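## Task

On the third level of the supply shelving (counting the bottom level as first), a parts box carries a scrub sponge on top. Move that parts box into the cart's top tray. When finished, the sponge must still rest on that third shelf without overhanging its front edge, and every other item on that shelf must also remain on it. The robot must not topple or be left tilted; either one means failure.

## Robot and tools

ROBOT. A Dexmate Vega in a physics simulation. It rolls on three wheels: two steerable, driven front wheels and a passive rear caster. Nothing catches it if it tips, and once fallen it cannot recover. The torso has three links (thigh, shank, chest) that fold in a Z, driven by torso_hip_rad, torso_knee_rad and torso_waist_rad. The chest leans forward by knee - hip - waist. The start preset is stand (0.469, 1.617, 1.048); others are stand_high 0.78, 1.57, 0.44; lean_20 0.52, 1.05, 0.18; lean_45 0.52, 1.05, -0.26; low_lean_45 0, 0, -0.79. Fold the arms before going to low_lean_45. Two seven-joint arms, each with a two-finger gripper and a wrist camera, plus a head (head_pan_rad, head_tilt_rad, head_camera_tilt_rad) carrying head_camera. Arm fold, in key order shoulder pitch, shoulder yaw, upper arm roll, elbow, forearm roll, wrist pitch, wrist yaw: left 1, 0.5, -0.6, -2.5, 0, -0.9, 0; right -1, -0.5, 0.6, -2.5, 0, 0.9, 0. Mirror signs matter: right_shoulder_pitch_rad and right_wrist_pitch_rad lower the arm or hand with NEGATIVE values, the left ones with positive.

FRAMES. Base frame: origin on the floor at the turning point, 0.185 m behind the front axle; x forward, y left, z up, metres. The robot's front edge is 0.35 m ahead of it. chest, left_hand and right_hand are reported in this frame; a hand point sits between the fingers 0.033 m short of the closed tips. base_odometry is the base frame as it stood at the scene's start, counted from wheel turns only (slip counts as travel); heading in rad, positive left.

move. Each call does at most one action; the cameras argument (list of head_camera, left_wrist_camera, right_wrist_camera, or all; [] for none) picks returned images. An action is base and/or joints (optionally with speeds and min_time_s), or target by itself. An empty call just reports state and images, including the scene number.
- base: exactly one key, a relative offset from where the base last reported itself. translate_m, metres, forward positive, -2 to 2. strafe_m, metres, left positive, -2 to 2 (heading may drift about 0.02 rad). rotate_rad, radians, counter-clockwise from above positive, -3.2 to 3.2. Front wheels first steer toward a new direction (up to 1.1 s).
- joints: a flat object of absolute joint targets in radians, keyed by name; any subset. Ranges include torso_hip_rad 0 to 1.57, torso_knee_rad 0 to 3.141, torso_waist_rad -1.57 to 1.57, left_shoulder_yaw_rad -0.423 to 1.523, right_shoulder_yaw_rad -1.523 to 0.423, elbows -3.041 to 0.214 (0 straight, negative bends), wrist pitch -1.366 to 1.366, grippers 0 (shut) to 0.785 per finger. Torso joints in one action arrive together.
- target: one hand's absolute pose in the base frame: side ("left"/"right"), x, y, z in metres (-3 to 3), pitch_deg (-30 to 95; 90 points fingers down, 0 level), heading_deg (0 fingers forward, positive counter-clockwise), optional roll_deg (default 0, jaw line level), headings and roll -360 to 360, optional line_only true to demand a straight path. Checked only against the robot itself; the robot must be still.
- speeds: caps for this action: translate_m/strafe_m 0.04 to 0.3 m/s, rotate_rad 0.1 to 0.6 rad/s. min_time_s: 0.1 to 8 s, a floor on each arm/head motion's duration.
A call with an unknown key is invalid; an out-of-range value is refused. After a refused call or a stop, later move, wait and finished_scene calls in the same reply are skipped.

Other tools. wait(seconds 0 to 10, cameras) lets time pass and reports. zoom_image(camera, region [x0, y0, x1, y1] in pixels, top-left origin, at most 504 x 504) enlarges part of the latest image; head_camera is 896x560, wrist cameras 672x420. read_manual returns only licence text. finished_scene(scene) ends the current scene for good; the box, sponge and shelf items must already be settled.

RESULTS. "move" reads done or the worst status. base_status, joint_status, left_hand_status, right_hand_status: done; off_target (resting away, maybe still pushing); contact_stop (an arm pushed near full torque about 0.6 s; its whole group stops); contact_stop_at_<key>; time_out; not_followed; unfinished. Hand targets report reached (within 10 mm and 2 degrees), short with the gap, or refused with a reason. "joint command not followed" / "pose unreachable" mean a self-collision check held the arm back. turned_by_imu over 0.03 rad after a straight or sideways drive suggests the base bumped something; a time_out on the base means it was held back; a count near 0.000 means blocked or wheels unable to steer. base_tilt gives forward/right lean in degrees. Joint torques, MOTOR HOT, OVER-TEMPERATURE FAULT and TORQUE FAULT lines warn of loads and heat.

GRIPPER. Finger gap at the hand point is about 0.24 x angle - 0.002 m. The soft fingers reach their commanded angle whether holding or not, so check grasps in images. Commanding below the object's fitting angle squeezes; too hard can eject wide objects.

AVOID. Arms pressing or hitting each other (can end the scene), grippers closing on the other hand, hard pushes into furniture (the base keeps driving after contact), heavy loads beyond about 4 kg at reach, holding arms stretched out long (heat), tipping by leaning far forward with arms out, dropping or releasing moving objects, and knocking the sponge or other shelf items off. Objects may occasionally get a small push by themselves. The simulation keeps running while you think.

Each tool is called after "Emit:" by a JSON object that holds its "op" and its "data".

## Session

Emit:
{"op": "move", "data": {"cameras": ["head_camera"]}}

Emit:
{"op": "move", "data": {"joints": {"head_pan_rad": 1.6}, "cameras": ["head_camera"]}}

Emit:
{"op": "move", "data": {"joints": {"head_pan_rad": -1.6}, "cameras": ["head_camera"]}}

Scene clock: 0.00 s.
Joint torques (N m): no reading
base_odometry: x=+0.000 y=+0.000 heading=+0.000
turned_by_wheels: +0.000
turned_by_imu: +0.000
base_tilt: forward=+0.1 right=+0.2
base_status: not commanded
joint_positions: torso_hip_rad=+0.469 torso_knee_rad=+1.617 torso_waist_rad=+1.048 left_shoulder_pitch_rad=+2.198 left_shoulder_yaw_rad=+0.003 left_upper_arm_roll_rad=+0.005 left_elbow_rad=-1.088 left_forearm_roll_rad=-0.002 left_wrist_pitch_rad=-0.498 left_wrist_yaw_rad=-0.008 left_gripper_rad=+0.005 right_shoulder_pitch_rad=-2.186 right_shoulder_yaw_rad=+0.017 right_upper_arm_roll_rad=+0.012 right_elbow_rad=-1.116 right_forearm_roll_rad=-0.006 right_wrist_pitch_rad=+0.502 right_wrist_yaw_rad=+0.010 right_gripper_rad=+0.005 head_pan_rad=+0.000 head_tilt_rad=+0.000 head_camera_tilt_rad=+0.000
joint_status: not commanded
chest: x=-0.0111 y=+0.0000 z=+1.4155 quat_wxyz=(+0.999, +0.000, +0.050, +0.000) (m; base frame)
left_hand: x=+0.1936 y=+0.2243 z=+0.6017 quat_wxyz=(+0.416, +0.003, +0.909, -0.006) pitch_deg=+40.8 heading_deg=-0.9 roll_deg=-0.6 back=up (m; base frame)
right_hand: x=+0.2193 y=-0.2262 z=+0.6163 quat_wxyz=(+0.436, +0.005, +0.900, +0.003) pitch_deg=+38.2 heading_deg=+0.0 roll_deg=+0.7 back=up (m; base frame)
pictures: head_camera
camera_calibration:
head_camera: T_world_to_cam=[[0.00635491, -0.999789, 0.0195168, 0.0000776566], [-0.0957157, -0.0200358, -0.995207, 1.51469], [0.995388, 0.00445638, -0.0958229, 0.181486], [0, 0, 0, 1]] pos_world=[-0.0356701, 0.0296169, 1.52482]

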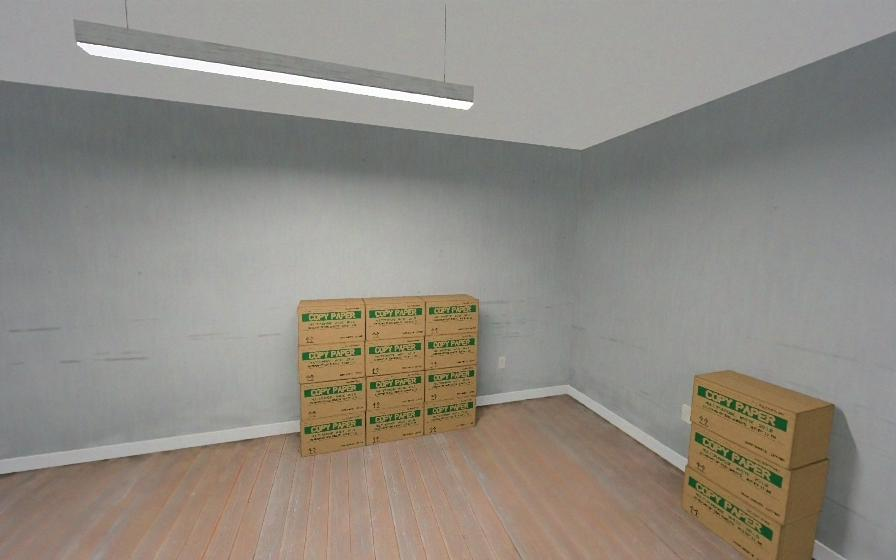

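Scene clock: 1.73 s.
Joint torques (N m): left_arm=[7.13 0.61 1.39 -4.69 -0.17 -3.01 -0.11] | right_arm=[-4.73 -0.64 1.08 -5.1 -0.12 3.14 0.11]
move: done
base_odometry: x=+0.000 y=+0.000 heading=+0.000
turned_by_wheels: +0.000
turned_by_imu: +0.000
base_tilt: forward=+0.1 right=+0.3
base_status: not commanded
joint_positions: torso_hip_rad=+0.469 torso_knee_rad=+1.617 torso_waist_rad=+1.048 left_shoulder_pitch_rad=+2.198 left_shoulder_yaw_rad=+0.003 left_upper_arm_roll_rad=+0.005 left_elbow_rad=-1.088 left_forearm_roll_rad=-0.002 left_wrist_pitch_rad=-0.498 left_wrist_yaw_rad=-0.008 left_gripper_rad=+0.005 right_shoulder_pitch_rad=-2.186 right_shoulder_yaw_rad=+0.017 right_upper_arm_roll_rad=+0.012 right_elbow_rad=-1.116 right_forearm_roll_rad=-0.006 right_wrist_pitch_rad=+0.502 right_wrist_yaw_rad=+0.010 right_gripper_rad=+0.005 head_pan_rad=+1.599 head_tilt_rad=+0.000 head_camera_tilt_rad=+0.000
joint_status: all done
chest: x=-0.0111 y=+0.0000 z=+1.4155 quat_wxyz=(+0.999, +0.000, +0.050, +0.000) (m; base frame)
left_hand: x=+0.1936 y=+0.2243 z=+0.6017 quat_wxyz=(+0.416, +0.003, +0.909, -0.006) pitch_deg=+40.8 heading_deg=-0.9 roll_deg=-0.6 back=up (m; base frame)
right_hand: x=+0.2193 y=-0.2262 z=+0.6163 quat_wxyz=(+0.436, +0.005, +0.900, +0.003) pitch_deg=+38.2 heading_deg=+0.0 roll_deg=+0.7 back=up (m; base frame)
pictures: head_camera
camera_calibration:
head_camera: T_world_to_cam=[[0.996261, 0.0328314, -0.07991, 0.224944], [-0.0801088, 0.00478456, -0.996775, 1.51823], [-0.0323432, 0.999449, 0.00739675, -0.051997], [0, 0, 0, 1]] pos_world=[-0.104161, 0.0373191, 1.53169]

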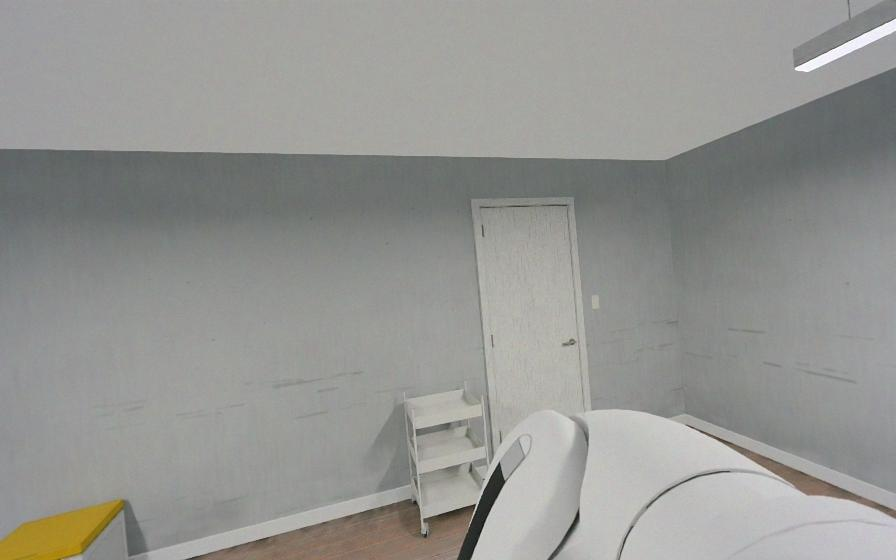

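Scene clock: 4.53 s.
Joint torques (N m): left_arm=[7.08 1.14 1.22 -3.56 -0.08 -3.01 0.07] | right_arm=[-5.15 0.34 0.06 -4.44 0.03 2.48 0]
move: done
base_odometry: x=+0.000 y=+0.000 heading=+0.000
turned_by_wheels: +0.000
turned_by_imu: +0.001
base_tilt: forward=+0.1 right=+0.3
base_status: not commanded
joint_positions: torso_hip_rad=+0.469 torso_knee_rad=+1.617 torso_waist_rad=+1.048 left_shoulder_pitch_rad=+2.198 left_shoulder_yaw_rad=+0.003 left_upper_arm_roll_rad=+0.005 left_elbow_rad=-1.088 left_forearm_roll_rad=-0.002 left_wrist_pitch_rad=-0.498 left_wrist_yaw_rad=-0.008 left_gripper_rad=+0.005 right_shoulder_pitch_rad=-2.186 right_shoulder_yaw_rad=+0.017 right_upper_arm_roll_rad=+0.012 right_elbow_rad=-1.116 right_forearm_roll_rad=-0.006 right_wrist_pitch_rad=+0.502 right_wrist_yaw_rad=+0.010 right_gripper_rad=+0.005 head_pan_rad=-1.599 head_tilt_rad=+0.000 head_camera_tilt_rad=+0.000
joint_status: all done
chest: x=-0.0111 y=+0.0000 z=+1.4155 quat_wxyz=(+0.999, +0.000, +0.050, +0.000) (m; base frame)
left_hand: x=+0.1936 y=+0.2243 z=+0.6017 quat_wxyz=(+0.416, +0.003, +0.909, -0.006) pitch_deg=+40.8 heading_deg=-0.9 roll_deg=-0.6 back=up (m; base frame)
right_hand: x=+0.2193 y=-0.2262 z=+0.6163 quat_wxyz=(+0.436, +0.005, +0.900, +0.003) pitch_deg=+38.2 heading_deg=+0.0 roll_deg=+0.7 back=up (m; base frame)
pictures: head_camera
camera_calibration:
head_camera: T_world_to_cam=[[-0.992502, 0.0242122, 0.11981, -0.226778], [-0.119933, -0.00369309, -0.992775, 1.50915], [-0.0235948, -0.9997, 0.00656923, -0.050082], [0, 0, 0, 1]] pos_world=[-0.0452625, -0.0390027, 1.52575]

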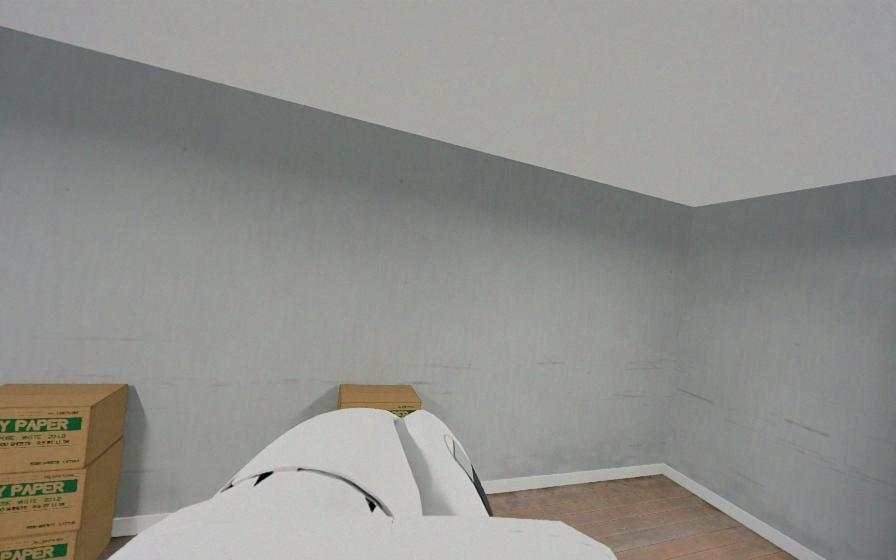

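Emit:
{"op": "move", "data": {"joints": {"head_pan_rad": -2.6}, "cameras": ["head_camera"]}}

Emit:
{"op": "move", "data": {"joints": {"head_pan_rad": 2.6}, "cameras": ["head_camera"]}}

Scene clock: 6.13 s.
Joint torques (N m): left_arm=[7.38 0.53 1.14 -3.73 -0.02 -2.67 -0.06] | right_arm=[-3.48 -0.24 1.45 -4.49 0.06 3.3 0.06]
move: done
base_odometry: x=+0.000 y=+0.000 heading=+0.000
turned_by_wheels: +0.000
turned_by_imu: +0.000
base_tilt: forward=+0.1 right=+0.3
base_status: not commanded
joint_positions: torso_hip_rad=+0.469 torso_knee_rad=+1.617 torso_waist_rad=+1.048 left_shoulder_pitch_rad=+2.198 left_shoulder_yaw_rad=+0.003 left_upper_arm_roll_rad=+0.005 left_elbow_rad=-1.088 left_forearm_roll_rad=-0.002 left_wrist_pitch_rad=-0.498 left_wrist_yaw_rad=-0.008 left_gripper_rad=+0.005 right_shoulder_pitch_rad=-2.186 right_shoulder_yaw_rad=+0.017 right_upper_arm_roll_rad=+0.012 right_elbow_rad=-1.116 right_forearm_roll_rad=-0.006 right_wrist_pitch_rad=+0.502 right_wrist_yaw_rad=+0.010 right_gripper_rad=+0.005 head_pan_rad=-2.599 head_tilt_rad=+0.000 head_camera_tilt_rad=+0.000
joint_status: all done
chest: x=-0.0111 y=+0.0000 z=+1.4155 quat_wxyz=(+0.999, +0.000, +0.050, +0.000) (m; base frame)
left_hand: x=+0.1936 y=+0.2243 z=+0.6017 quat_wxyz=(+0.416, +0.003, +0.909, -0.006) pitch_deg=+40.8 heading_deg=-0.9 roll_deg=-0.6 back=up (m; base frame)
right_hand: x=+0.2193 y=-0.2262 z=+0.6163 quat_wxyz=(+0.436, +0.005, +0.900, +0.003) pitch_deg=+38.2 heading_deg=+0.0 roll_deg=+0.7 back=up (m; base frame)
pictures: head_camera
camera_calibration:
head_camera: T_world_to_cam=[[-0.515064, 0.854139, 0.0718, -0.118169], [-0.113778, 0.0148954, -0.993395, 1.51051], [-0.849567, -0.519831, 0.0895103, -0.237673], [0, 0, 0, 1]] pos_world=[-0.0909212, -0.0451164, 1.53029]

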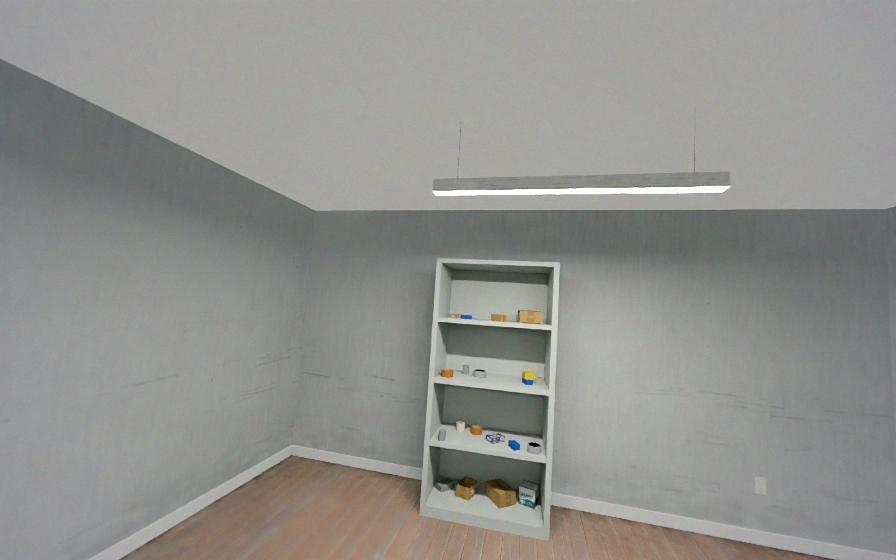

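Scene clock: 10.27 s.
Joint torques (N m): left_arm=[6.27 0.02 1.24 -4.42 -0.03 -3.03 0.12] | right_arm=[-5.05 -0.03 0.57 -5.95 -0.3 3.04 -0.13]
move: done
base_odometry: x=+0.000 y=+0.000 heading=+0.000
turned_by_wheels: +0.000
turned_by_imu: +0.001
base_tilt: forward=+0.1 right=+0.3
base_status: not commanded
joint_positions: torso_hip_rad=+0.469 torso_knee_rad=+1.617 torso_waist_rad=+1.048 left_shoulder_pitch_rad=+2.198 left_shoulder_yaw_rad=+0.003 left_upper_arm_roll_rad=+0.005 left_elbow_rad=-1.088 left_forearm_roll_rad=-0.002 left_wrist_pitch_rad=-0.498 left_wrist_yaw_rad=-0.008 left_gripper_rad=+0.005 right_shoulder_pitch_rad=-2.186 right_shoulder_yaw_rad=+0.017 right_upper_arm_roll_rad=+0.012 right_elbow_rad=-1.116 right_forearm_roll_rad=-0.006 right_wrist_pitch_rad=+0.502 right_wrist_yaw_rad=+0.010 right_gripper_rad=+0.005 head_pan_rad=+2.599 head_tilt_rad=+0.000 head_camera_tilt_rad=+0.000
joint_status: all done
chest: x=-0.0111 y=+0.0000 z=+1.4155 quat_wxyz=(+0.999, +0.000, +0.050, +0.000) (m; base frame)
left_hand: x=+0.1936 y=+0.2243 z=+0.6017 quat_wxyz=(+0.416, +0.003, +0.909, -0.006) pitch_deg=+40.8 heading_deg=-0.9 roll_deg=-0.6 back=up (m; base frame)
right_hand: x=+0.2193 y=-0.2262 z=+0.6163 quat_wxyz=(+0.436, +0.005, +0.900, +0.003) pitch_deg=+38.2 heading_deg=+0.0 roll_deg=+0.7 back=up (m; base frame)
pictures: head_camera
camera_calibration:
head_camera: T_world_to_cam=[[0.511739, 0.858572, -0.031252, 0.114898], [-0.0932538, 0.019348, -0.995454, 1.51525], [-0.854065, 0.512327, 0.0899663, -0.238658], [0, 0, 0, 1]] pos_world=[-0.121325, -0.00569411, 1.53342]

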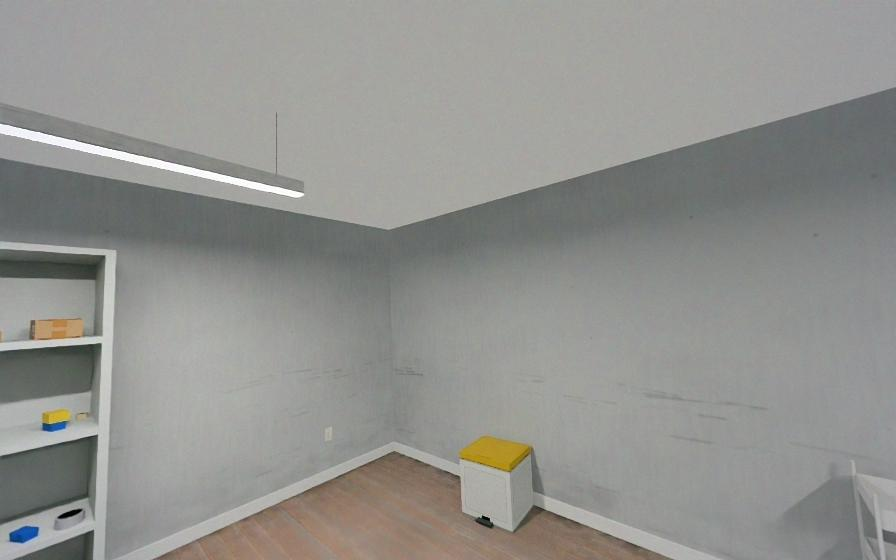

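Emit:
{"op": "move", "data": {"base": {"rotate_rad": -2.87}, "joints": {"head_pan_rad": 0, "head_camera_tilt_rad": 0.4, "right_gripper_rad": 0.55}, "cameras": ["head_camera"]}}

Scene clock: 17.53 s.
Joint torques (N m): left_arm=[7.1 -0.01 1.07 -3.74 -0.11 -3.27 -0.03] | right_arm=[-5.09 1.03 0.38 -5.52 0.02 2.68 -0.09]
move: done
base_odometry: x=+0.000 y=+0.000 heading=-2.868
turned_by_wheels: -2.867
turned_by_imu: -2.788
base_tilt: forward=+0.1 right=+0.2
base_status: done
joint_positions: torso_hip_rad=+0.469 torso_knee_rad=+1.617 torso_waist_rad=+1.048 left_shoulder_pitch_rad=+2.198 left_shoulder_yaw_rad=+0.003 left_upper_arm_roll_rad=+0.005 left_elbow_rad=-1.088 left_forearm_roll_rad=-0.002 left_wrist_pitch_rad=-0.498 left_wrist_yaw_rad=-0.008 left_gripper_rad=+0.005 right_shoulder_pitch_rad=-2.186 right_shoulder_yaw_rad=+0.017 right_upper_arm_roll_rad=+0.012 right_elbow_rad=-1.116 right_forearm_roll_rad=-0.006 right_wrist_pitch_rad=+0.502 right_wrist_yaw_rad=+0.010 right_gripper_rad=+0.550 head_pan_rad=+0.001 head_tilt_rad=+0.000 head_camera_tilt_rad=+0.399
joint_status: all done
chest: x=-0.0111 y=+0.0000 z=+1.4155 quat_wxyz=(+0.999, +0.000, +0.050, +0.000) (m; base frame)
left_hand: x=+0.1936 y=+0.2243 z=+0.6017 quat_wxyz=(+0.416, +0.003, +0.909, -0.006) pitch_deg=+40.8 heading_deg=-0.9 roll_deg=-0.6 back=up (m; base frame)
right_hand: x=+0.2193 y=-0.2262 z=+0.6163 quat_wxyz=(+0.436, +0.005, +0.900, +0.003) pitch_deg=+38.2 heading_deg=+0.0 roll_deg=+0.7 back=up (m; base frame)
pictures: head_camera
camera_calibration:
head_camera: T_world_to_cam=[[0.0140646, -0.999783, 0.0153952, 0.00686062], [-0.47507, -0.0202295, -0.879715, 1.31379], [0.879836, 0.00505903, -0.475251, 0.734937], [0, 0, 0, 1]] pos_world=[-0.0225766, 0.0297184, 1.50494]

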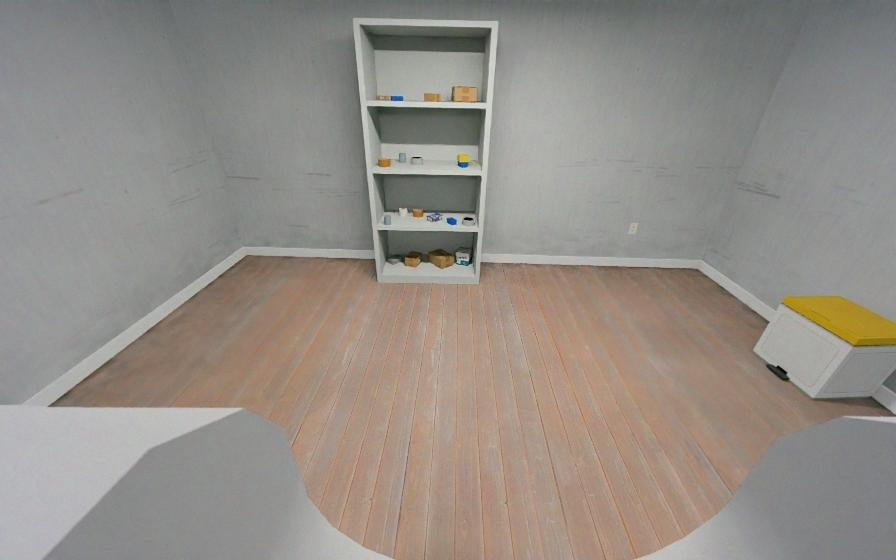

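Emit:
{"op": "move", "data": {"base": {"rotate_rad": 0.021}, "cameras": []}}

Emit:
{"op": "move", "data": {"base": {"translate_m": 1.95}, "joints": {"head_camera_tilt_rad": 0.45}, "cameras": ["head_camera"]}}

Emit:
{"op": "zoom_image", "data": {"camera": "head_camera", "region": [430, 200, 610, 330]}}

Scene clock: 18.97 s.
Joint torques (N m): left_arm=[7.1 0.15 1.15 -3.72 -0.12 -2.8 0.05] | right_arm=[-4.92 -0.87 0.65 -5.66 0.04 2.53 0.1]
move: done
base_odometry: x=+0.000 y=+0.000 heading=-2.846
turned_by_wheels: +0.021
turned_by_imu: +0.021
base_tilt: forward=+0.2 right=+0.3
base_status: done
joint_positions: torso_hip_rad=+0.469 torso_knee_rad=+1.617 torso_waist_rad=+1.048 left_shoulder_pitch_rad=+2.198 left_shoulder_yaw_rad=+0.003 left_upper_arm_roll_rad=+0.005 left_elbow_rad=-1.088 left_forearm_roll_rad=-0.002 left_wrist_pitch_rad=-0.498 left_wrist_yaw_rad=-0.008 left_gripper_rad=+0.005 right_shoulder_pitch_rad=-2.186 right_shoulder_yaw_rad=+0.017 right_upper_arm_roll_rad=+0.012 right_elbow_rad=-1.116 right_forearm_roll_rad=-0.006 right_wrist_pitch_rad=+0.502 right_wrist_yaw_rad=+0.010 right_gripper_rad=+0.550 head_pan_rad=+0.001 head_tilt_rad=+0.000 head_camera_tilt_rad=+0.399
joint_status: not commanded
chest: x=-0.0111 y=+0.0000 z=+1.4155 quat_wxyz=(+0.999, +0.000, +0.050, +0.000) (m; base frame)
left_hand: x=+0.1936 y=+0.2243 z=+0.6017 quat_wxyz=(+0.416, +0.003, +0.909, -0.006) pitch_deg=+40.8 heading_deg=-0.9 roll_deg=-0.6 back=up (m; base frame)
right_hand: x=+0.2193 y=-0.2262 z=+0.6163 quat_wxyz=(+0.436, +0.005, +0.900, +0.003) pitch_deg=+38.2 heading_deg=+0.0 roll_deg=+0.7 back=up (m; base frame)
pictures: none
No camera images: "cameras" was empty.

Scene clock: 27.73 s.
Joint torques (N m): left_arm=[6.89 0.65 1.08 -4.06 -0.04 -3.1 -0.01] | right_arm=[-7.02 -0.13 0.31 -3.5 -0.23 3.48 -0.06]
move: done
base_odometry: x=-1.868 y=-0.562 heading=-2.847
turned_by_wheels: -0.001
turned_by_imu: -0.009
base_tilt: forward=+0.1 right=+0.3
base_status: done
joint_positions: torso_hip_rad=+0.469 torso_knee_rad=+1.617 torso_waist_rad=+1.048 left_shoulder_pitch_rad=+2.198 left_shoulder_yaw_rad=+0.003 left_upper_arm_roll_rad=+0.005 left_elbow_rad=-1.088 left_forearm_roll_rad=-0.002 left_wrist_pitch_rad=-0.498 left_wrist_yaw_rad=-0.008 left_gripper_rad=+0.005 right_shoulder_pitch_rad=-2.186 right_shoulder_yaw_rad=+0.017 right_upper_arm_roll_rad=+0.012 right_elbow_rad=-1.116 right_forearm_roll_rad=-0.006 right_wrist_pitch_rad=+0.502 right_wrist_yaw_rad=+0.010 right_gripper_rad=+0.550 head_pan_rad=+0.001 head_tilt_rad=+0.000 head_camera_tilt_rad=+0.449
joint_status: all done
chest: x=-0.0111 y=+0.0000 z=+1.4155 quat_wxyz=(+0.999, +0.000, +0.050, +0.000) (m; base frame)
left_hand: x=+0.1936 y=+0.2243 z=+0.6016 quat_wxyz=(+0.416, +0.003, +0.909, -0.006) pitch_deg=+40.8 heading_deg=-0.9 roll_deg=-0.6 back=up (m; base frame)
right_hand: x=+0.2194 y=-0.2262 z=+0.6162 quat_wxyz=(+0.436, +0.005, +0.900, +0.003) pitch_deg=+38.2 heading_deg=+0.0 roll_deg=+0.7 back=up (m; base frame)
pictures: head_camera
camera_calibration:
head_camera: T_world_to_cam=[[0.0147311, -0.999783, 0.0147246, 0.00791083], [-0.518475, -0.0202294, -0.854854, 1.27351], [0.854966, 0.00495857, -0.51866, 0.797272], [0, 0, 0, 1]] pos_world=[-0.0214766, 0.0297181, 1.50206]

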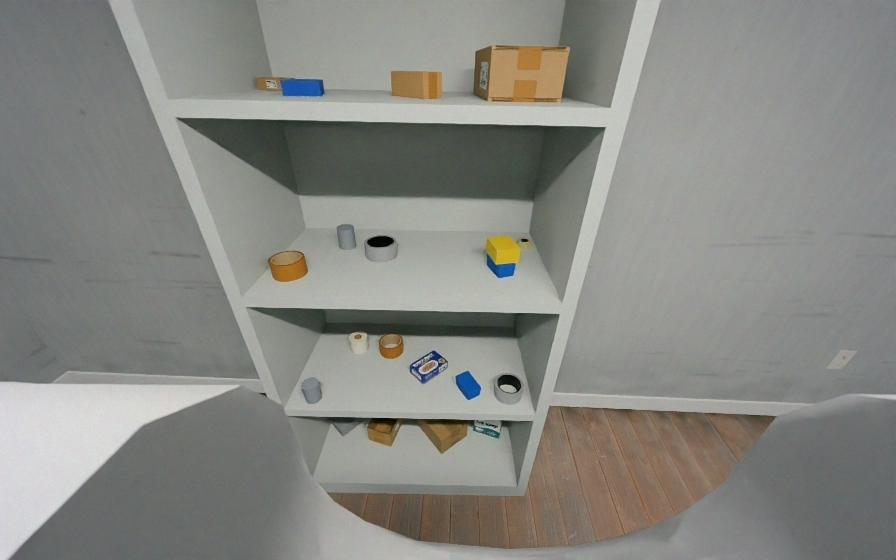

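Scaled by 2.800 from the camera's 896x560 image, which has a finer 960x600 frame.

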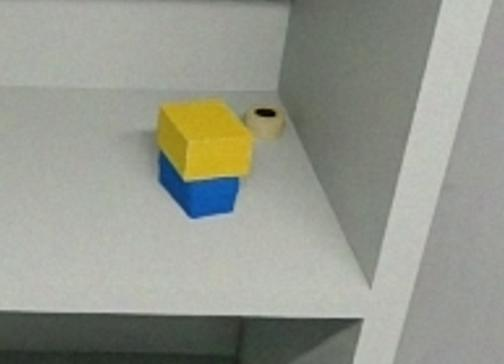

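Emit:
{"op": "move", "data": {"target": {"side":"right","x":0.46,"y":-0.20,"z":1.15,"pitch_deg":45,"heading_deg":16}, "cameras": ["right_wrist_camera"]}}

Scene clock: 29.67 s.
Joint torques (N m): left_arm=[8.37 0.19 1.15 -4.36 -0.02 -3.05 0.04] | right_arm=[-4.3 -1.36 0.28 -5.02 -0.01 2.69 -0.24]
move: refused
base_odometry: x=-1.868 y=-0.562 heading=-2.847
turned_by_wheels: +0.000
turned_by_imu: +0.000
base_tilt: forward=+0.1 right=+0.3
base_status: not commanded
joint_positions: torso_hip_rad=+0.469 torso_knee_rad=+1.617 torso_waist_rad=+1.048 left_shoulder_pitch_rad=+2.198 left_shoulder_yaw_rad=+0.003 left_upper_arm_roll_rad=+0.005 left_elbow_rad=-1.088 left_forearm_roll_rad=-0.002 left_wrist_pitch_rad=-0.498 left_wrist_yaw_rad=-0.008 left_gripper_rad=+0.005 right_shoulder_pitch_rad=-2.186 right_shoulder_yaw_rad=+0.017 right_upper_arm_roll_rad=+0.012 right_elbow_rad=-1.116 right_forearm_roll_rad=-0.006 right_wrist_pitch_rad=+0.502 right_wrist_yaw_rad=+0.010 right_gripper_rad=+0.550 head_pan_rad=+0.001 head_tilt_rad=+0.000 head_camera_tilt_rad=+0.449
joint_status: not commanded
chest: x=-0.0111 y=+0.0000 z=+1.4155 quat_wxyz=(+0.999, +0.000, +0.050, +0.000) (m; base frame)
left_hand: x=+0.1936 y=+0.2243 z=+0.6016 quat_wxyz=(+0.416, +0.003, +0.909, -0.006) pitch_deg=+40.8 heading_deg=-0.9 roll_deg=-0.6 back=up (m; base frame)
right_hand: x=+0.2194 y=-0.2262 z=+0.6162 quat_wxyz=(+0.436, +0.005, +0.900, +0.003) pitch_deg=+38.2 heading_deg=+0.0 roll_deg=+0.7 back=up (m; base frame)
right_hand_status: refused: the arm stands too near the robot already: the right finger within 1.8 cm of the torso (limit 2.0). Nothing moved. Move it clear with "joints".
pictures: right_wrist_camera
camera_calibration:
right_wrist_camera: T_world_to_cam=[[-0.0360277, -0.998762, 0.0343062, -0.247048], [-0.731859, 0.00299301, -0.681449, 0.632587], [0.680503, -0.0496584, -0.731061, 0.445042], [0, 0, 0, 1]] pos_world=[0.151212, -0.226535, 0.764904]

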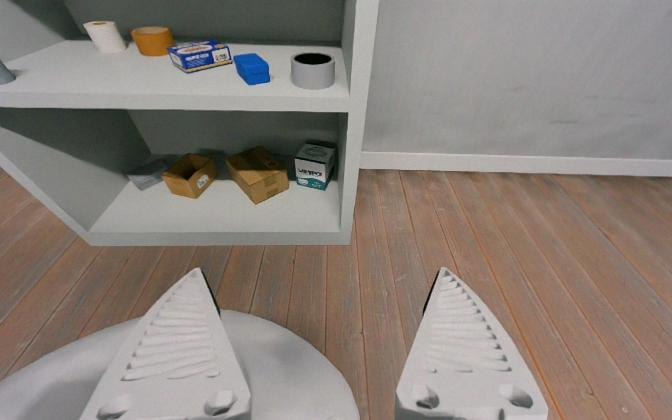

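Emit:
{"op": "move", "data": {"joints": {"right_elbow_rad": -1.9}, "cameras": []}}

Emit:
{"op": "move", "data": {"target": {"side":"right","x":0.46,"y":-0.20,"z":1.15,"pitch_deg":45,"heading_deg":16,"line_only":true}, "cameras": ["right_wrist_camera"]}}

Scene clock: 34.20 s.
Joint torques (N m): left_arm=[7.41 -0.48 1.17 -4.05 -0.08 -3.05 0.06] | right_arm=[-0.97 0.32 -0.09 -11.78 -0.22 2.85 -0.06]
move: done
base_odometry: x=-1.868 y=-0.562 heading=-2.847
turned_by_wheels: +0.000
turned_by_imu: +0.001
base_tilt: forward=+0.2 right=+0.3
base_status: not commanded
joint_positions: torso_hip_rad=+0.469 torso_knee_rad=+1.617 torso_waist_rad=+1.048 left_shoulder_pitch_rad=+2.198 left_shoulder_yaw_rad=+0.003 left_upper_arm_roll_rad=+0.005 left_elbow_rad=-1.088 left_forearm_roll_rad=-0.002 left_wrist_pitch_rad=-0.498 left_wrist_yaw_rad=-0.008 left_gripper_rad=+0.005 right_shoulder_pitch_rad=-2.186 right_shoulder_yaw_rad=+0.017 right_upper_arm_roll_rad=+0.012 right_elbow_rad=-1.894 right_forearm_roll_rad=-0.006 right_wrist_pitch_rad=+0.502 right_wrist_yaw_rad=+0.010 right_gripper_rad=+0.550 head_pan_rad=+0.001 head_tilt_rad=+0.000 head_camera_tilt_rad=+0.449
joint_status: all done
chest: x=-0.0111 y=+0.0000 z=+1.4155 quat_wxyz=(+0.999, +0.000, +0.050, +0.000) (m; base frame)
left_hand: x=+0.1936 y=+0.2243 z=+0.6016 quat_wxyz=(+0.416, +0.003, +0.909, -0.006) pitch_deg=+40.8 heading_deg=-0.9 roll_deg=-0.6 back=up (m; base frame)
right_hand: x=+0.4707 y=-0.2334 z=+1.0399 quat_wxyz=(+0.745, +0.002, +0.667, -0.003) pitch_deg=-6.3 heading_deg=-0.4 roll_deg=-0.1 back=up (m; base frame)
pictures: none
No camera images: "cameras" was empty.

Scene clock: 34.50 s.
Joint torques (N m): left_arm=[7.15 0.35 1.06 -4.26 -0.07 -2.79 0.07] | right_arm=[-0.33 0.03 0.58 -13.43 0.02 3.77 -0.03]
move: refused
base_odometry: x=-1.868 y=-0.562 heading=-2.847
turned_by_wheels: +0.000
turned_by_imu: +0.000
base_tilt: forward=+0.1 right=+0.4
base_status: not commanded
joint_positions: torso_hip_rad=+0.469 torso_knee_rad=+1.617 torso_waist_rad=+1.048 left_shoulder_pitch_rad=+2.198 left_shoulder_yaw_rad=+0.003 left_upper_arm_roll_rad=+0.005 left_elbow_rad=-1.088 left_forearm_roll_rad=-0.002 left_wrist_pitch_rad=-0.498 left_wrist_yaw_rad=-0.008 left_gripper_rad=+0.005 right_shoulder_pitch_rad=-2.186 right_shoulder_yaw_rad=+0.017 right_upper_arm_roll_rad=+0.012 right_elbow_rad=-1.896 right_forearm_roll_rad=-0.006 right_wrist_pitch_rad=+0.502 right_wrist_yaw_rad=+0.010 right_gripper_rad=+0.550 head_pan_rad=+0.001 head_tilt_rad=+0.000 head_camera_tilt_rad=+0.449
joint_status: not commanded
chest: x=-0.0111 y=+0.0000 z=+1.4155 quat_wxyz=(+0.999, +0.000, +0.050, +0.000) (m; base frame)
left_hand: x=+0.1936 y=+0.2243 z=+0.6016 quat_wxyz=(+0.416, +0.003, +0.909, -0.006) pitch_deg=+40.8 heading_deg=-0.9 roll_deg=-0.6 back=up (m; base frame)
right_hand: x=+0.4709 y=-0.2334 z=+1.0415 quat_wxyz=(+0.746, +0.002, +0.666, -0.003) pitch_deg=-6.4 heading_deg=-0.4 roll_deg=-0.1 back=up (m; base frame)
right_hand_status: refused: you asked line_only, and the move would not run on a straight line (the straight line was blocked) but on a checked arc of 4.3 s: over the whole arc the hand travels 0.67 m to end 0.12 m from its start, up to 0.24 m off the straight line; right_wrist_yaw_rad turns most, 1.26 rad; on the way or at its end the hand turns up to 180 deg from its attitude at the start. Nothing moved.
pictures: right_wrist_camera
camera_calibration:
right_wrist_camera: T_world_to_cam=[[-0.0590038, -0.998187, 0.0118825, -0.225401], [-0.041045, -0.00946729, -0.999112, 1.10915], [0.997414, -0.0594391, -0.040412, -0.286462], [0, 0, 0, 1]] pos_world=[0.317946, -0.231519, 1.09927]

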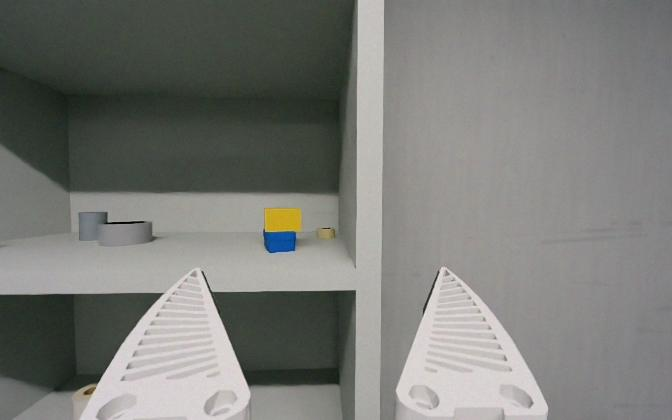

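Emit:
{"op": "move", "data": {"target": {"side":"right","x":0.56,"y":-0.20,"z":1.10,"pitch_deg":25,"heading_deg":10,"line_only":true}, "cameras": []}}

Emit:
{"op": "move", "data": {"target": {"side":"right","x":0.56,"y":-0.19,"z":1.15,"pitch_deg":42,"heading_deg":16,"line_only":true}, "cameras": ["right_wrist_camera","head_camera"]}}

Scene clock: 42.27 s.
Joint torques (N m): left_arm=[7.27 1.1 1.18 -3.94 -0.02 -3.22 -0.04] | right_arm=[14.33 -1.99 5.11 -13.02 -0.05 2.59 0.1]
move: done
base_odometry: x=-1.868 y=-0.562 heading=-2.847
turned_by_wheels: +0.000
turned_by_imu: +0.002
base_tilt: forward=+0.1 right=+0.3
base_status: not commanded
joint_positions: torso_hip_rad=+0.469 torso_knee_rad=+1.617 torso_waist_rad=+1.048 left_shoulder_pitch_rad=+2.198 left_shoulder_yaw_rad=+0.003 left_upper_arm_roll_rad=+0.005 left_elbow_rad=-1.088 left_forearm_roll_rad=-0.002 left_wrist_pitch_rad=-0.498 left_wrist_yaw_rad=-0.008 left_gripper_rad=+0.005 right_shoulder_pitch_rad=-1.678 right_shoulder_yaw_rad=-0.123 right_upper_arm_roll_rad=+0.077 right_elbow_rad=-2.634 right_forearm_roll_rad=+0.106 right_wrist_pitch_rad=-1.287 right_wrist_yaw_rad=+0.159 right_gripper_rad=+0.550 head_pan_rad=+0.001 head_tilt_rad=+0.000 head_camera_tilt_rad=+0.449
joint_status: not commanded
chest: x=-0.0111 y=+0.0000 z=+1.4155 quat_wxyz=(+0.999, +0.000, +0.050, +0.000) (m; base frame)
left_hand: x=+0.1936 y=+0.2243 z=+0.6016 quat_wxyz=(+0.416, +0.003, +0.909, -0.006) pitch_deg=+40.8 heading_deg=-0.9 roll_deg=-0.6 back=up (m; base frame)
right_hand: x=+0.5598 y=-0.1999 z=+1.0991 quat_wxyz=(+0.535, -0.073, +0.840, +0.047) pitch_deg=+25.0 heading_deg=+10.0 roll_deg=+0.0 back=up (m; base frame)
right_hand_status: reached (straight line, planned for 5.9 s): 1 mm and 0.0 deg off.
pictures: none
No camera images: "cameras" was empty.

Scene clock: 42.57 s.
Joint torques (N m): left_arm=[6.79 0.89 1.1 -3.64 -0.08 -2.42 -0.12] | right_arm=[13.76 -0.79 4.85 -12.04 0.06 3.38 0.33]
move: refused
base_odometry: x=-1.868 y=-0.562 heading=-2.847
turned_by_wheels: +0.000
turned_by_imu: +0.000
base_tilt: forward=+0.1 right=+0.3
base_status: not commanded
joint_positions: torso_hip_rad=+0.469 torso_knee_rad=+1.617 torso_waist_rad=+1.048 left_shoulder_pitch_rad=+2.198 left_shoulder_yaw_rad=+0.003 left_upper_arm_roll_rad=+0.005 left_elbow_rad=-1.088 left_forearm_roll_rad=-0.002 left_wrist_pitch_rad=-0.498 left_wrist_yaw_rad=-0.008 left_gripper_rad=+0.005 right_shoulder_pitch_rad=-1.676 right_shoulder_yaw_rad=-0.123 right_upper_arm_roll_rad=+0.077 right_elbow_rad=-2.634 right_forearm_roll_rad=+0.107 right_wrist_pitch_rad=-1.290 right_wrist_yaw_rad=+0.159 right_gripper_rad=+0.550 head_pan_rad=+0.001 head_tilt_rad=+0.000 head_camera_tilt_rad=+0.449
joint_status: not commanded
chest: x=-0.0111 y=+0.0000 z=+1.4155 quat_wxyz=(+0.999, +0.000, +0.050, +0.000) (m; base frame)
left_hand: x=+0.1936 y=+0.2243 z=+0.6016 quat_wxyz=(+0.416, +0.003, +0.909, -0.006) pitch_deg=+40.8 heading_deg=-0.9 roll_deg=-0.6 back=up (m; base frame)
right_hand: x=+0.5598 y=-0.1999 z=+1.0992 quat_wxyz=(+0.535, -0.073, +0.840, +0.047) pitch_deg=+25.0 heading_deg=+10.0 roll_deg=+0.0 back=up (m; base frame)
right_hand_status: refused: you asked line_only, and the move would not run on a straight line (the straight line was blocked) but on a checked arc of 6.7 s: over the whole arc the hand travels 0.55 m to end 0.05 m from its start, up to 0.24 m off the straight line; right_forearm_roll_rad turns most, 2.01 rad; on the way or at its end the hand turns up to 37 deg from its attitude at the start. Nothing moved.
pictures: head_camera, right_wrist_camera
camera_calibration:
head_camera: T_world_to_cam=[[0.0147311, -0.999783, 0.0147246, 0.00791083], [-0.518475, -0.0202294, -0.854854, 1.27351], [0.854966, 0.00495857, -0.51866, 0.797272], [0, 0, 0, 1]] pos_world=[-0.0214766, 0.0297181, 1.50206]
right_wrist_camera: T_world_to_cam=[[0.135629, -0.990131, 0.0352785, -0.32054], [-0.546683, -0.104487, -0.830795, 1.2498], [0.826282, 0.093394, -0.555459, 0.321737], [0, 0, 0, 1]] pos_world=[0.460876, -0.216838, 1.22835]

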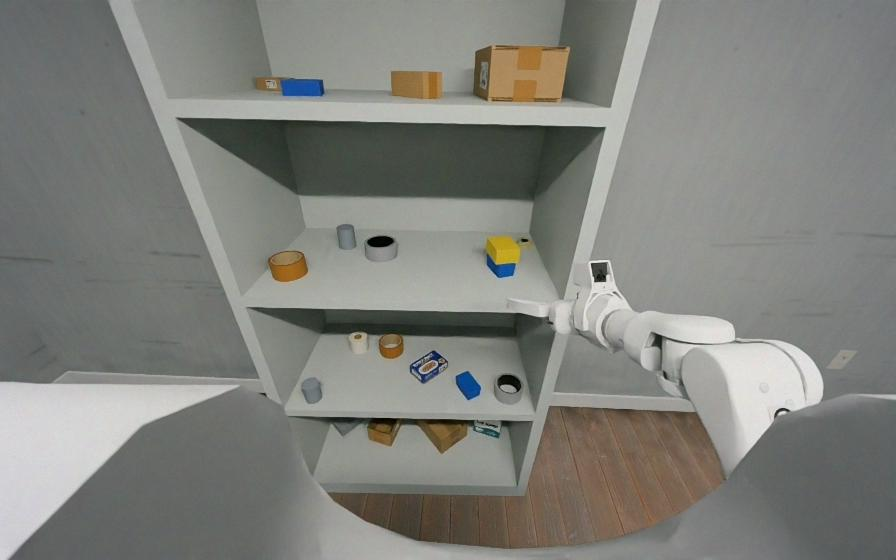

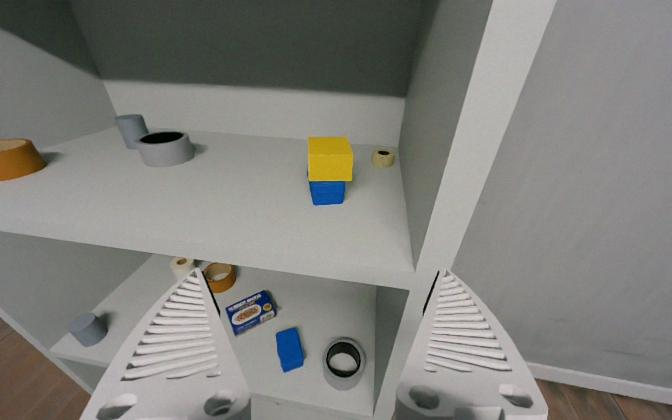

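Emit:
{"op": "move", "data": {"base": {"translate_m": 0.2}, "speeds": {"translate_m": 0.15}, "joints": {"head_camera_tilt_rad": 0.55}, "cameras": ["head_camera"]}}

Emit:
{"op": "zoom_image", "data": {"camera": "head_camera", "region": [440, 190, 600, 310]}}

Emit:
{"op": "move", "data": {"target": {"side":"right","x":0.64,"y":-0.185,"z":1.12,"pitch_deg":36,"heading_deg":16,"line_only":true}, "cameras": ["right_wrist_camera","head_camera"]}}

Scene clock: 45.97 s.
Joint torques (N m): left_arm=[7.43 0.22 1.14 -4.82 -0.07 -2.82 0] | right_arm=[12 -2.69 3.98 -11.81 0.12 3.53 0.13]
move: done
base_odometry: x=-2.059 y=-0.620 heading=-2.848
turned_by_wheels: -0.001
turned_by_imu: -0.001
base_tilt: forward=+0.1 right=+0.3
base_status: done
joint_positions: torso_hip_rad=+0.469 torso_knee_rad=+1.617 torso_waist_rad=+1.048 left_shoulder_pitch_rad=+2.198 left_shoulder_yaw_rad=+0.003 left_upper_arm_roll_rad=+0.005 left_elbow_rad=-1.088 left_forearm_roll_rad=-0.002 left_wrist_pitch_rad=-0.498 left_wrist_yaw_rad=-0.008 left_gripper_rad=+0.005 right_shoulder_pitch_rad=-1.674 right_shoulder_yaw_rad=-0.123 right_upper_arm_roll_rad=+0.077 right_elbow_rad=-2.634 right_forearm_roll_rad=+0.107 right_wrist_pitch_rad=-1.293 right_wrist_yaw_rad=+0.159 right_gripper_rad=+0.550 head_pan_rad=+0.001 head_tilt_rad=+0.000 head_camera_tilt_rad=+0.549
joint_status: all done
chest: x=-0.0110 y=+0.0000 z=+1.4155 quat_wxyz=(+0.999, +0.000, +0.050, +0.000) (m; base frame)
left_hand: x=+0.1936 y=+0.2243 z=+0.6016 quat_wxyz=(+0.416, +0.003, +0.909, -0.006) pitch_deg=+40.8 heading_deg=-0.9 roll_deg=-0.6 back=up (m; base frame)
right_hand: x=+0.5599 y=-0.1999 z=+1.0993 quat_wxyz=(+0.535, -0.074, +0.841, +0.047) pitch_deg=+25.1 heading_deg=+10.0 roll_deg=+0.0 back=up (m; base frame)
pictures: head_camera
camera_calibration:
head_camera: T_world_to_cam=[[0.0161895, -0.999781, 0.0132614, 0.0101884], [-0.601223, -0.0203314, -0.798823, 1.18401], [0.798917, 0.00495947, -0.60142, 0.915582], [0, 0, 0, 1]] pos_world=[-0.019788, 0.0297178, 1.49632]

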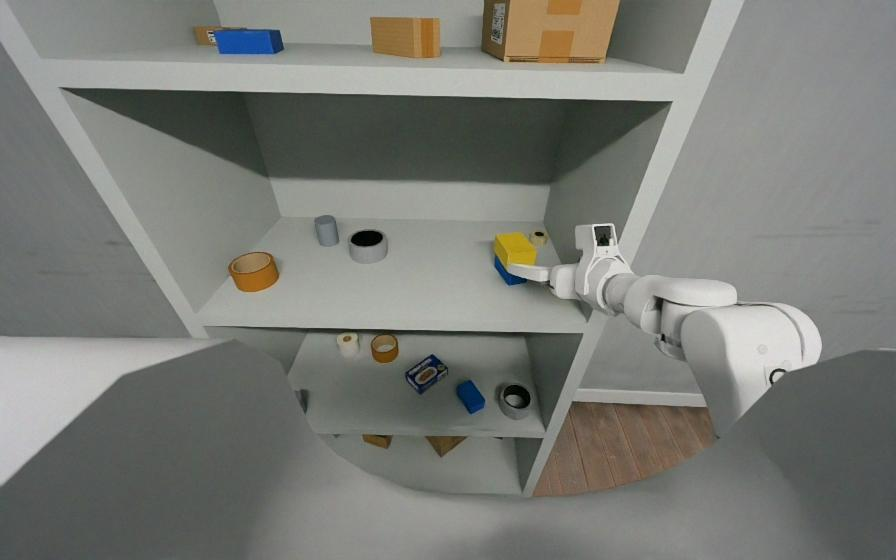

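Scaled by 3.150 from the camera's 896x560 image, which has a finer 960x600 frame.

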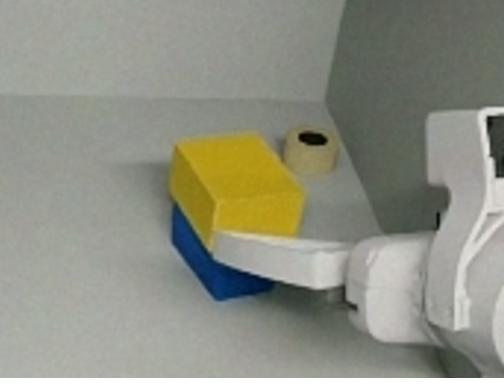

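Scene clock: 51.90 s.
Joint torques (N m): left_arm=[7.48 0.51 1.38 -4.2 -0.11 -2.97 0.02] | right_arm=[19.64 -4.03 2.14 -3.98 -0.02 2.37 -0.54]
move: done
base_odometry: x=-2.059 y=-0.620 heading=-2.848
turned_by_wheels: +0.000
turned_by_imu: +0.002
base_tilt: forward=+0.2 right=+0.4
base_status: not commanded
joint_positions: torso_hip_rad=+0.469 torso_knee_rad=+1.617 torso_waist_rad=+1.048 left_shoulder_pitch_rad=+2.198 left_shoulder_yaw_rad=+0.003 left_upper_arm_roll_rad=+0.005 left_elbow_rad=-1.088 left_forearm_roll_rad=-0.002 left_wrist_pitch_rad=-0.498 left_wrist_yaw_rad=-0.008 left_gripper_rad=+0.005 right_shoulder_pitch_rad=-1.120 right_shoulder_yaw_rad=-0.585 right_upper_arm_roll_rad=-0.027 right_elbow_rad=-2.145 right_forearm_roll_rad=+1.395 right_wrist_pitch_rad=-1.366 right_wrist_yaw_rad=-0.701 right_gripper_rad=+0.550 head_pan_rad=+0.001 head_tilt_rad=+0.000 head_camera_tilt_rad=+0.549
joint_status: not commanded
chest: x=-0.0110 y=+0.0000 z=+1.4155 quat_wxyz=(+0.999, +0.000, +0.050, +0.000) (m; base frame)
left_hand: x=+0.1936 y=+0.2243 z=+0.6016 quat_wxyz=(+0.416, +0.003, +0.909, -0.006) pitch_deg=+40.8 heading_deg=-0.9 roll_deg=-0.6 back=up (m; base frame)
right_hand: x=+0.6393 y=-0.1847 z=+1.1195 quat_wxyz=(+0.450, -0.124, +0.882, +0.063) pitch_deg=+35.9 heading_deg=+16.0 roll_deg=+0.0 back=up (m; base frame)
right_hand_status: reached (straight line, planned for 4.4 s): 1 mm and 0.1 deg off.
pictures: head_camera, right_wrist_camera
camera_calibration:
head_camera: T_world_to_cam=[[0.0161895, -0.999781, 0.0132614, 0.0101884], [-0.601223, -0.0203314, -0.798823, 1.18401], [0.798917, 0.00495947, -0.60142, 0.915582], [0, 0, 0, 1]] pos_world=[-0.019788, 0.0297178, 1.49632]
right_wrist_camera: T_world_to_cam=[[0.245437, -0.968507, 0.0418961, -0.39066], [-0.674102, -0.201569, -0.710602, 1.24077], [0.696668, 0.146166, -0.702345, 0.522969], [0, 0, 0, 1]] pos_world=[0.567954, -0.204695, 1.26537]

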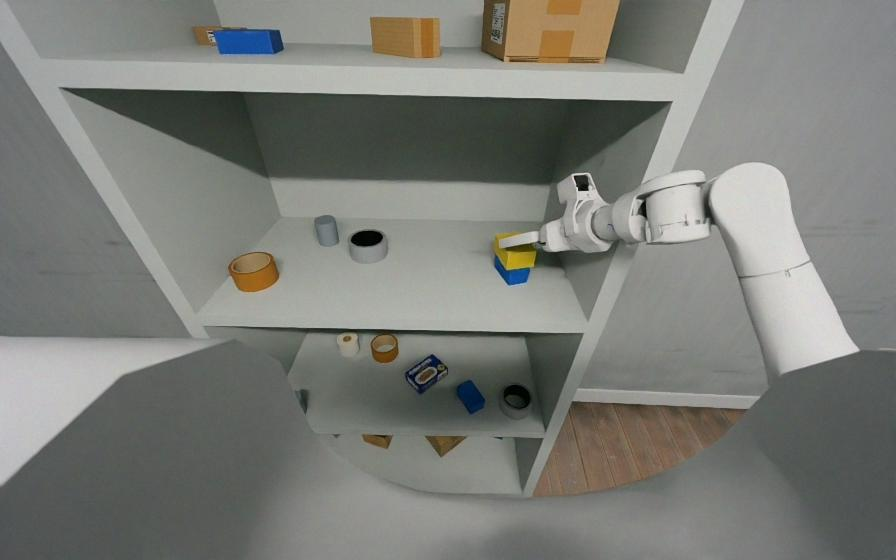

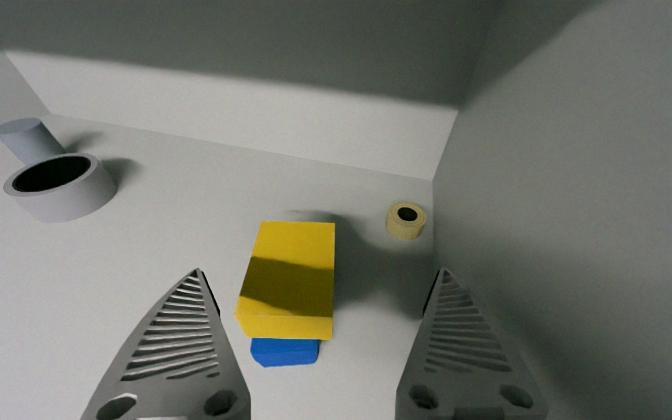

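Emit:
{"op": "move", "data": {"target": {"side":"right","x":0.635,"y":-0.157,"z":1.10,"pitch_deg":40,"heading_deg":16,"line_only":true}, "cameras": ["right_wrist_camera"]}}

Scene clock: 55.67 s.
Joint torques (N m): left_arm=[6.85 -0.14 1.12 -3.96 -0.06 -2.59 -0.04] | right_arm=[20.63 -0.07 3.42 -4.55 0.27 2.03 -0.27]
move: done
base_odometry: x=-2.059 y=-0.620 heading=-2.848
turned_by_wheels: +0.000
turned_by_imu: +0.001
base_tilt: forward=+0.2 right=+0.3
base_status: not commanded
joint_positions: torso_hip_rad=+0.469 torso_knee_rad=+1.617 torso_waist_rad=+1.048 left_shoulder_pitch_rad=+2.198 left_shoulder_yaw_rad=+0.003 left_upper_arm_roll_rad=+0.005 left_elbow_rad=-1.088 left_forearm_roll_rad=-0.002 left_wrist_pitch_rad=-0.498 left_wrist_yaw_rad=-0.008 left_gripper_rad=+0.005 right_shoulder_pitch_rad=-1.046 right_shoulder_yaw_rad=-0.555 right_upper_arm_roll_rad=-0.136 right_elbow_rad=-2.073 right_forearm_roll_rad=+1.574 right_wrist_pitch_rad=-1.366 right_wrist_yaw_rad=-0.932 right_gripper_rad=+0.550 head_pan_rad=+0.001 head_tilt_rad=+0.000 head_camera_tilt_rad=+0.549
joint_status: not commanded
chest: x=-0.0110 y=+0.0000 z=+1.4155 quat_wxyz=(+0.999, +0.000, +0.050, +0.000) (m; base frame)
left_hand: x=+0.1936 y=+0.2243 z=+0.6016 quat_wxyz=(+0.416, +0.003, +0.909, -0.006) pitch_deg=+40.8 heading_deg=-0.9 roll_deg=-0.6 back=up (m; base frame)
right_hand: x=+0.6351 y=-0.1577 z=+1.1003 quat_wxyz=(+0.419, -0.126, +0.897, +0.059) pitch_deg=+39.9 heading_deg=+16.0 roll_deg=+0.0 back=up (m; base frame)
right_hand_status: reached (straight line, planned for 1.1 s): 1 mm and 0.1 deg off.
pictures: right_wrist_camera
camera_calibration:
right_wrist_camera: T_world_to_cam=[[0.248326, -0.96769, 0.0437142, -0.366253], [-0.720105, -0.2146, -0.659845, 1.20093], [0.647906, 0.132378, -0.750129, 0.589764], [0, 0, 0, 1]] pos_world=[0.573635, -0.174772, 1.25084]

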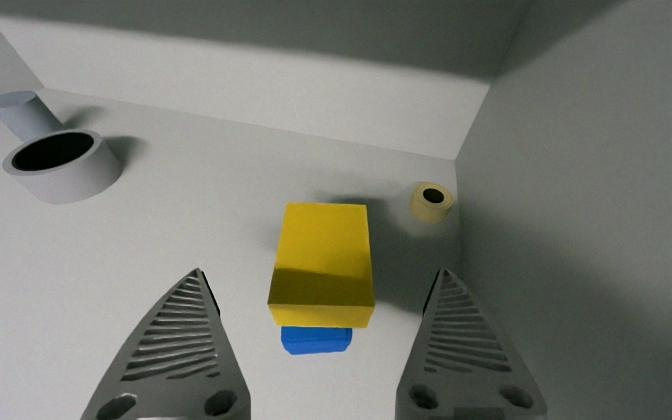

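Emit:
{"op": "move", "data": {"target": {"side":"right","x":0.665,"y":-0.1485,"z":1.07,"pitch_deg":40,"heading_deg":16.5,"line_only":true}, "cameras": ["right_wrist_camera","head_camera"]}}

Scene clock: 58.77 s.
Joint torques (N m): left_arm=[7.32 0.39 1.11 -4.55 -0.11 -2.27 -0.09] | right_arm=[21.4 -5.75 3.48 -4.49 -0.08 3.07 0.32]
move: done
base_odometry: x=-2.059 y=-0.620 heading=-2.848
turned_by_wheels: +0.000
turned_by_imu: +0.001
base_tilt: forward=+0.1 right=+0.3
base_status: not commanded
joint_positions: torso_hip_rad=+0.469 torso_knee_rad=+1.617 torso_waist_rad=+1.048 left_shoulder_pitch_rad=+2.198 left_shoulder_yaw_rad=+0.003 left_upper_arm_roll_rad=+0.005 left_elbow_rad=-1.088 left_forearm_roll_rad=-0.002 left_wrist_pitch_rad=-0.498 left_wrist_yaw_rad=-0.008 left_gripper_rad=+0.005 right_shoulder_pitch_rad=-1.014 right_shoulder_yaw_rad=-0.575 right_upper_arm_roll_rad=-0.248 right_elbow_rad=-1.983 right_forearm_roll_rad=+1.331 right_wrist_pitch_rad=-1.268 right_wrist_yaw_rad=-0.695 right_gripper_rad=+0.550 head_pan_rad=+0.001 head_tilt_rad=+0.000 head_camera_tilt_rad=+0.549
joint_status: not commanded
chest: x=-0.0110 y=+0.0000 z=+1.4155 quat_wxyz=(+0.999, +0.000, +0.050, +0.000) (m; base frame)
left_hand: x=+0.1936 y=+0.2243 z=+0.6016 quat_wxyz=(+0.416, +0.003, +0.909, -0.006) pitch_deg=+40.8 heading_deg=-0.9 roll_deg=-0.6 back=up (m; base frame)
right_hand: x=+0.6641 y=-0.1487 z=+1.0704 quat_wxyz=(+0.418, -0.130, +0.897, +0.061) pitch_deg=+40.0 heading_deg=+16.5 roll_deg=+0.0 back=up (m; base frame)
right_hand_status: reached (straight line, planned for 1.1 s): 1 mm and 0.0 deg off.
pictures: head_camera, right_wrist_camera
camera_calibration:
head_camera: T_world_to_cam=[[0.0161895, -0.999781, 0.0132614, 0.0101884], [-0.601223, -0.0203314, -0.798823, 1.18401], [0.798917, 0.00495947, -0.60142, 0.915582], [0, 0, 0, 1]] pos_world=[-0.019788, 0.0297178, 1.49632]
right_wrist_camera: T_world_to_cam=[[0.256658, -0.965509, 0.0438098, -0.368746], [-0.719685, -0.221174, -0.65813, 1.20099], [0.64512, 0.137385, -0.751628, 0.551572], [0, 0, 0, 1]] pos_world=[0.603144, -0.166178, 1.22114]

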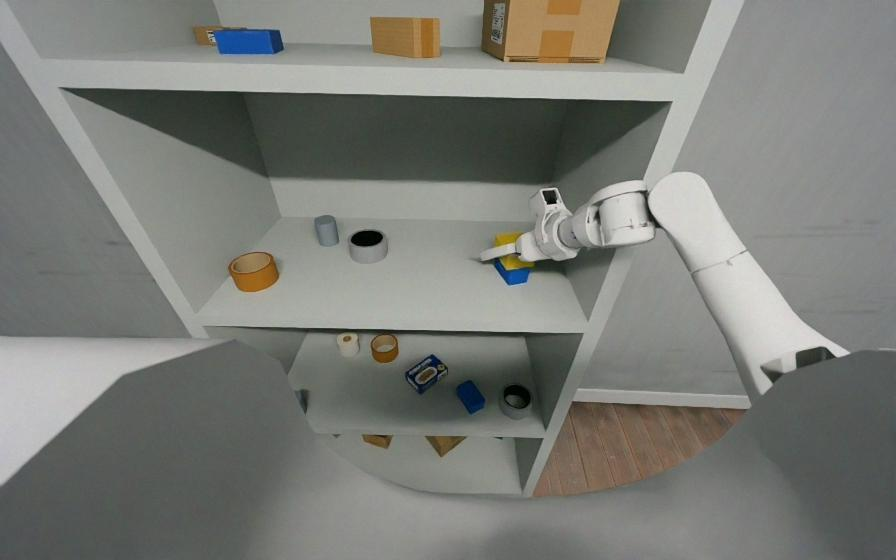

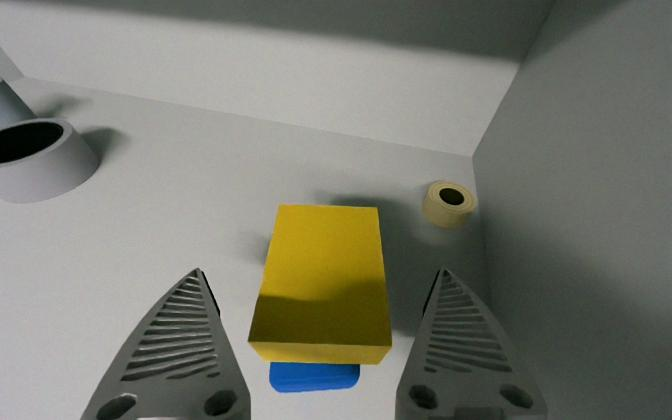

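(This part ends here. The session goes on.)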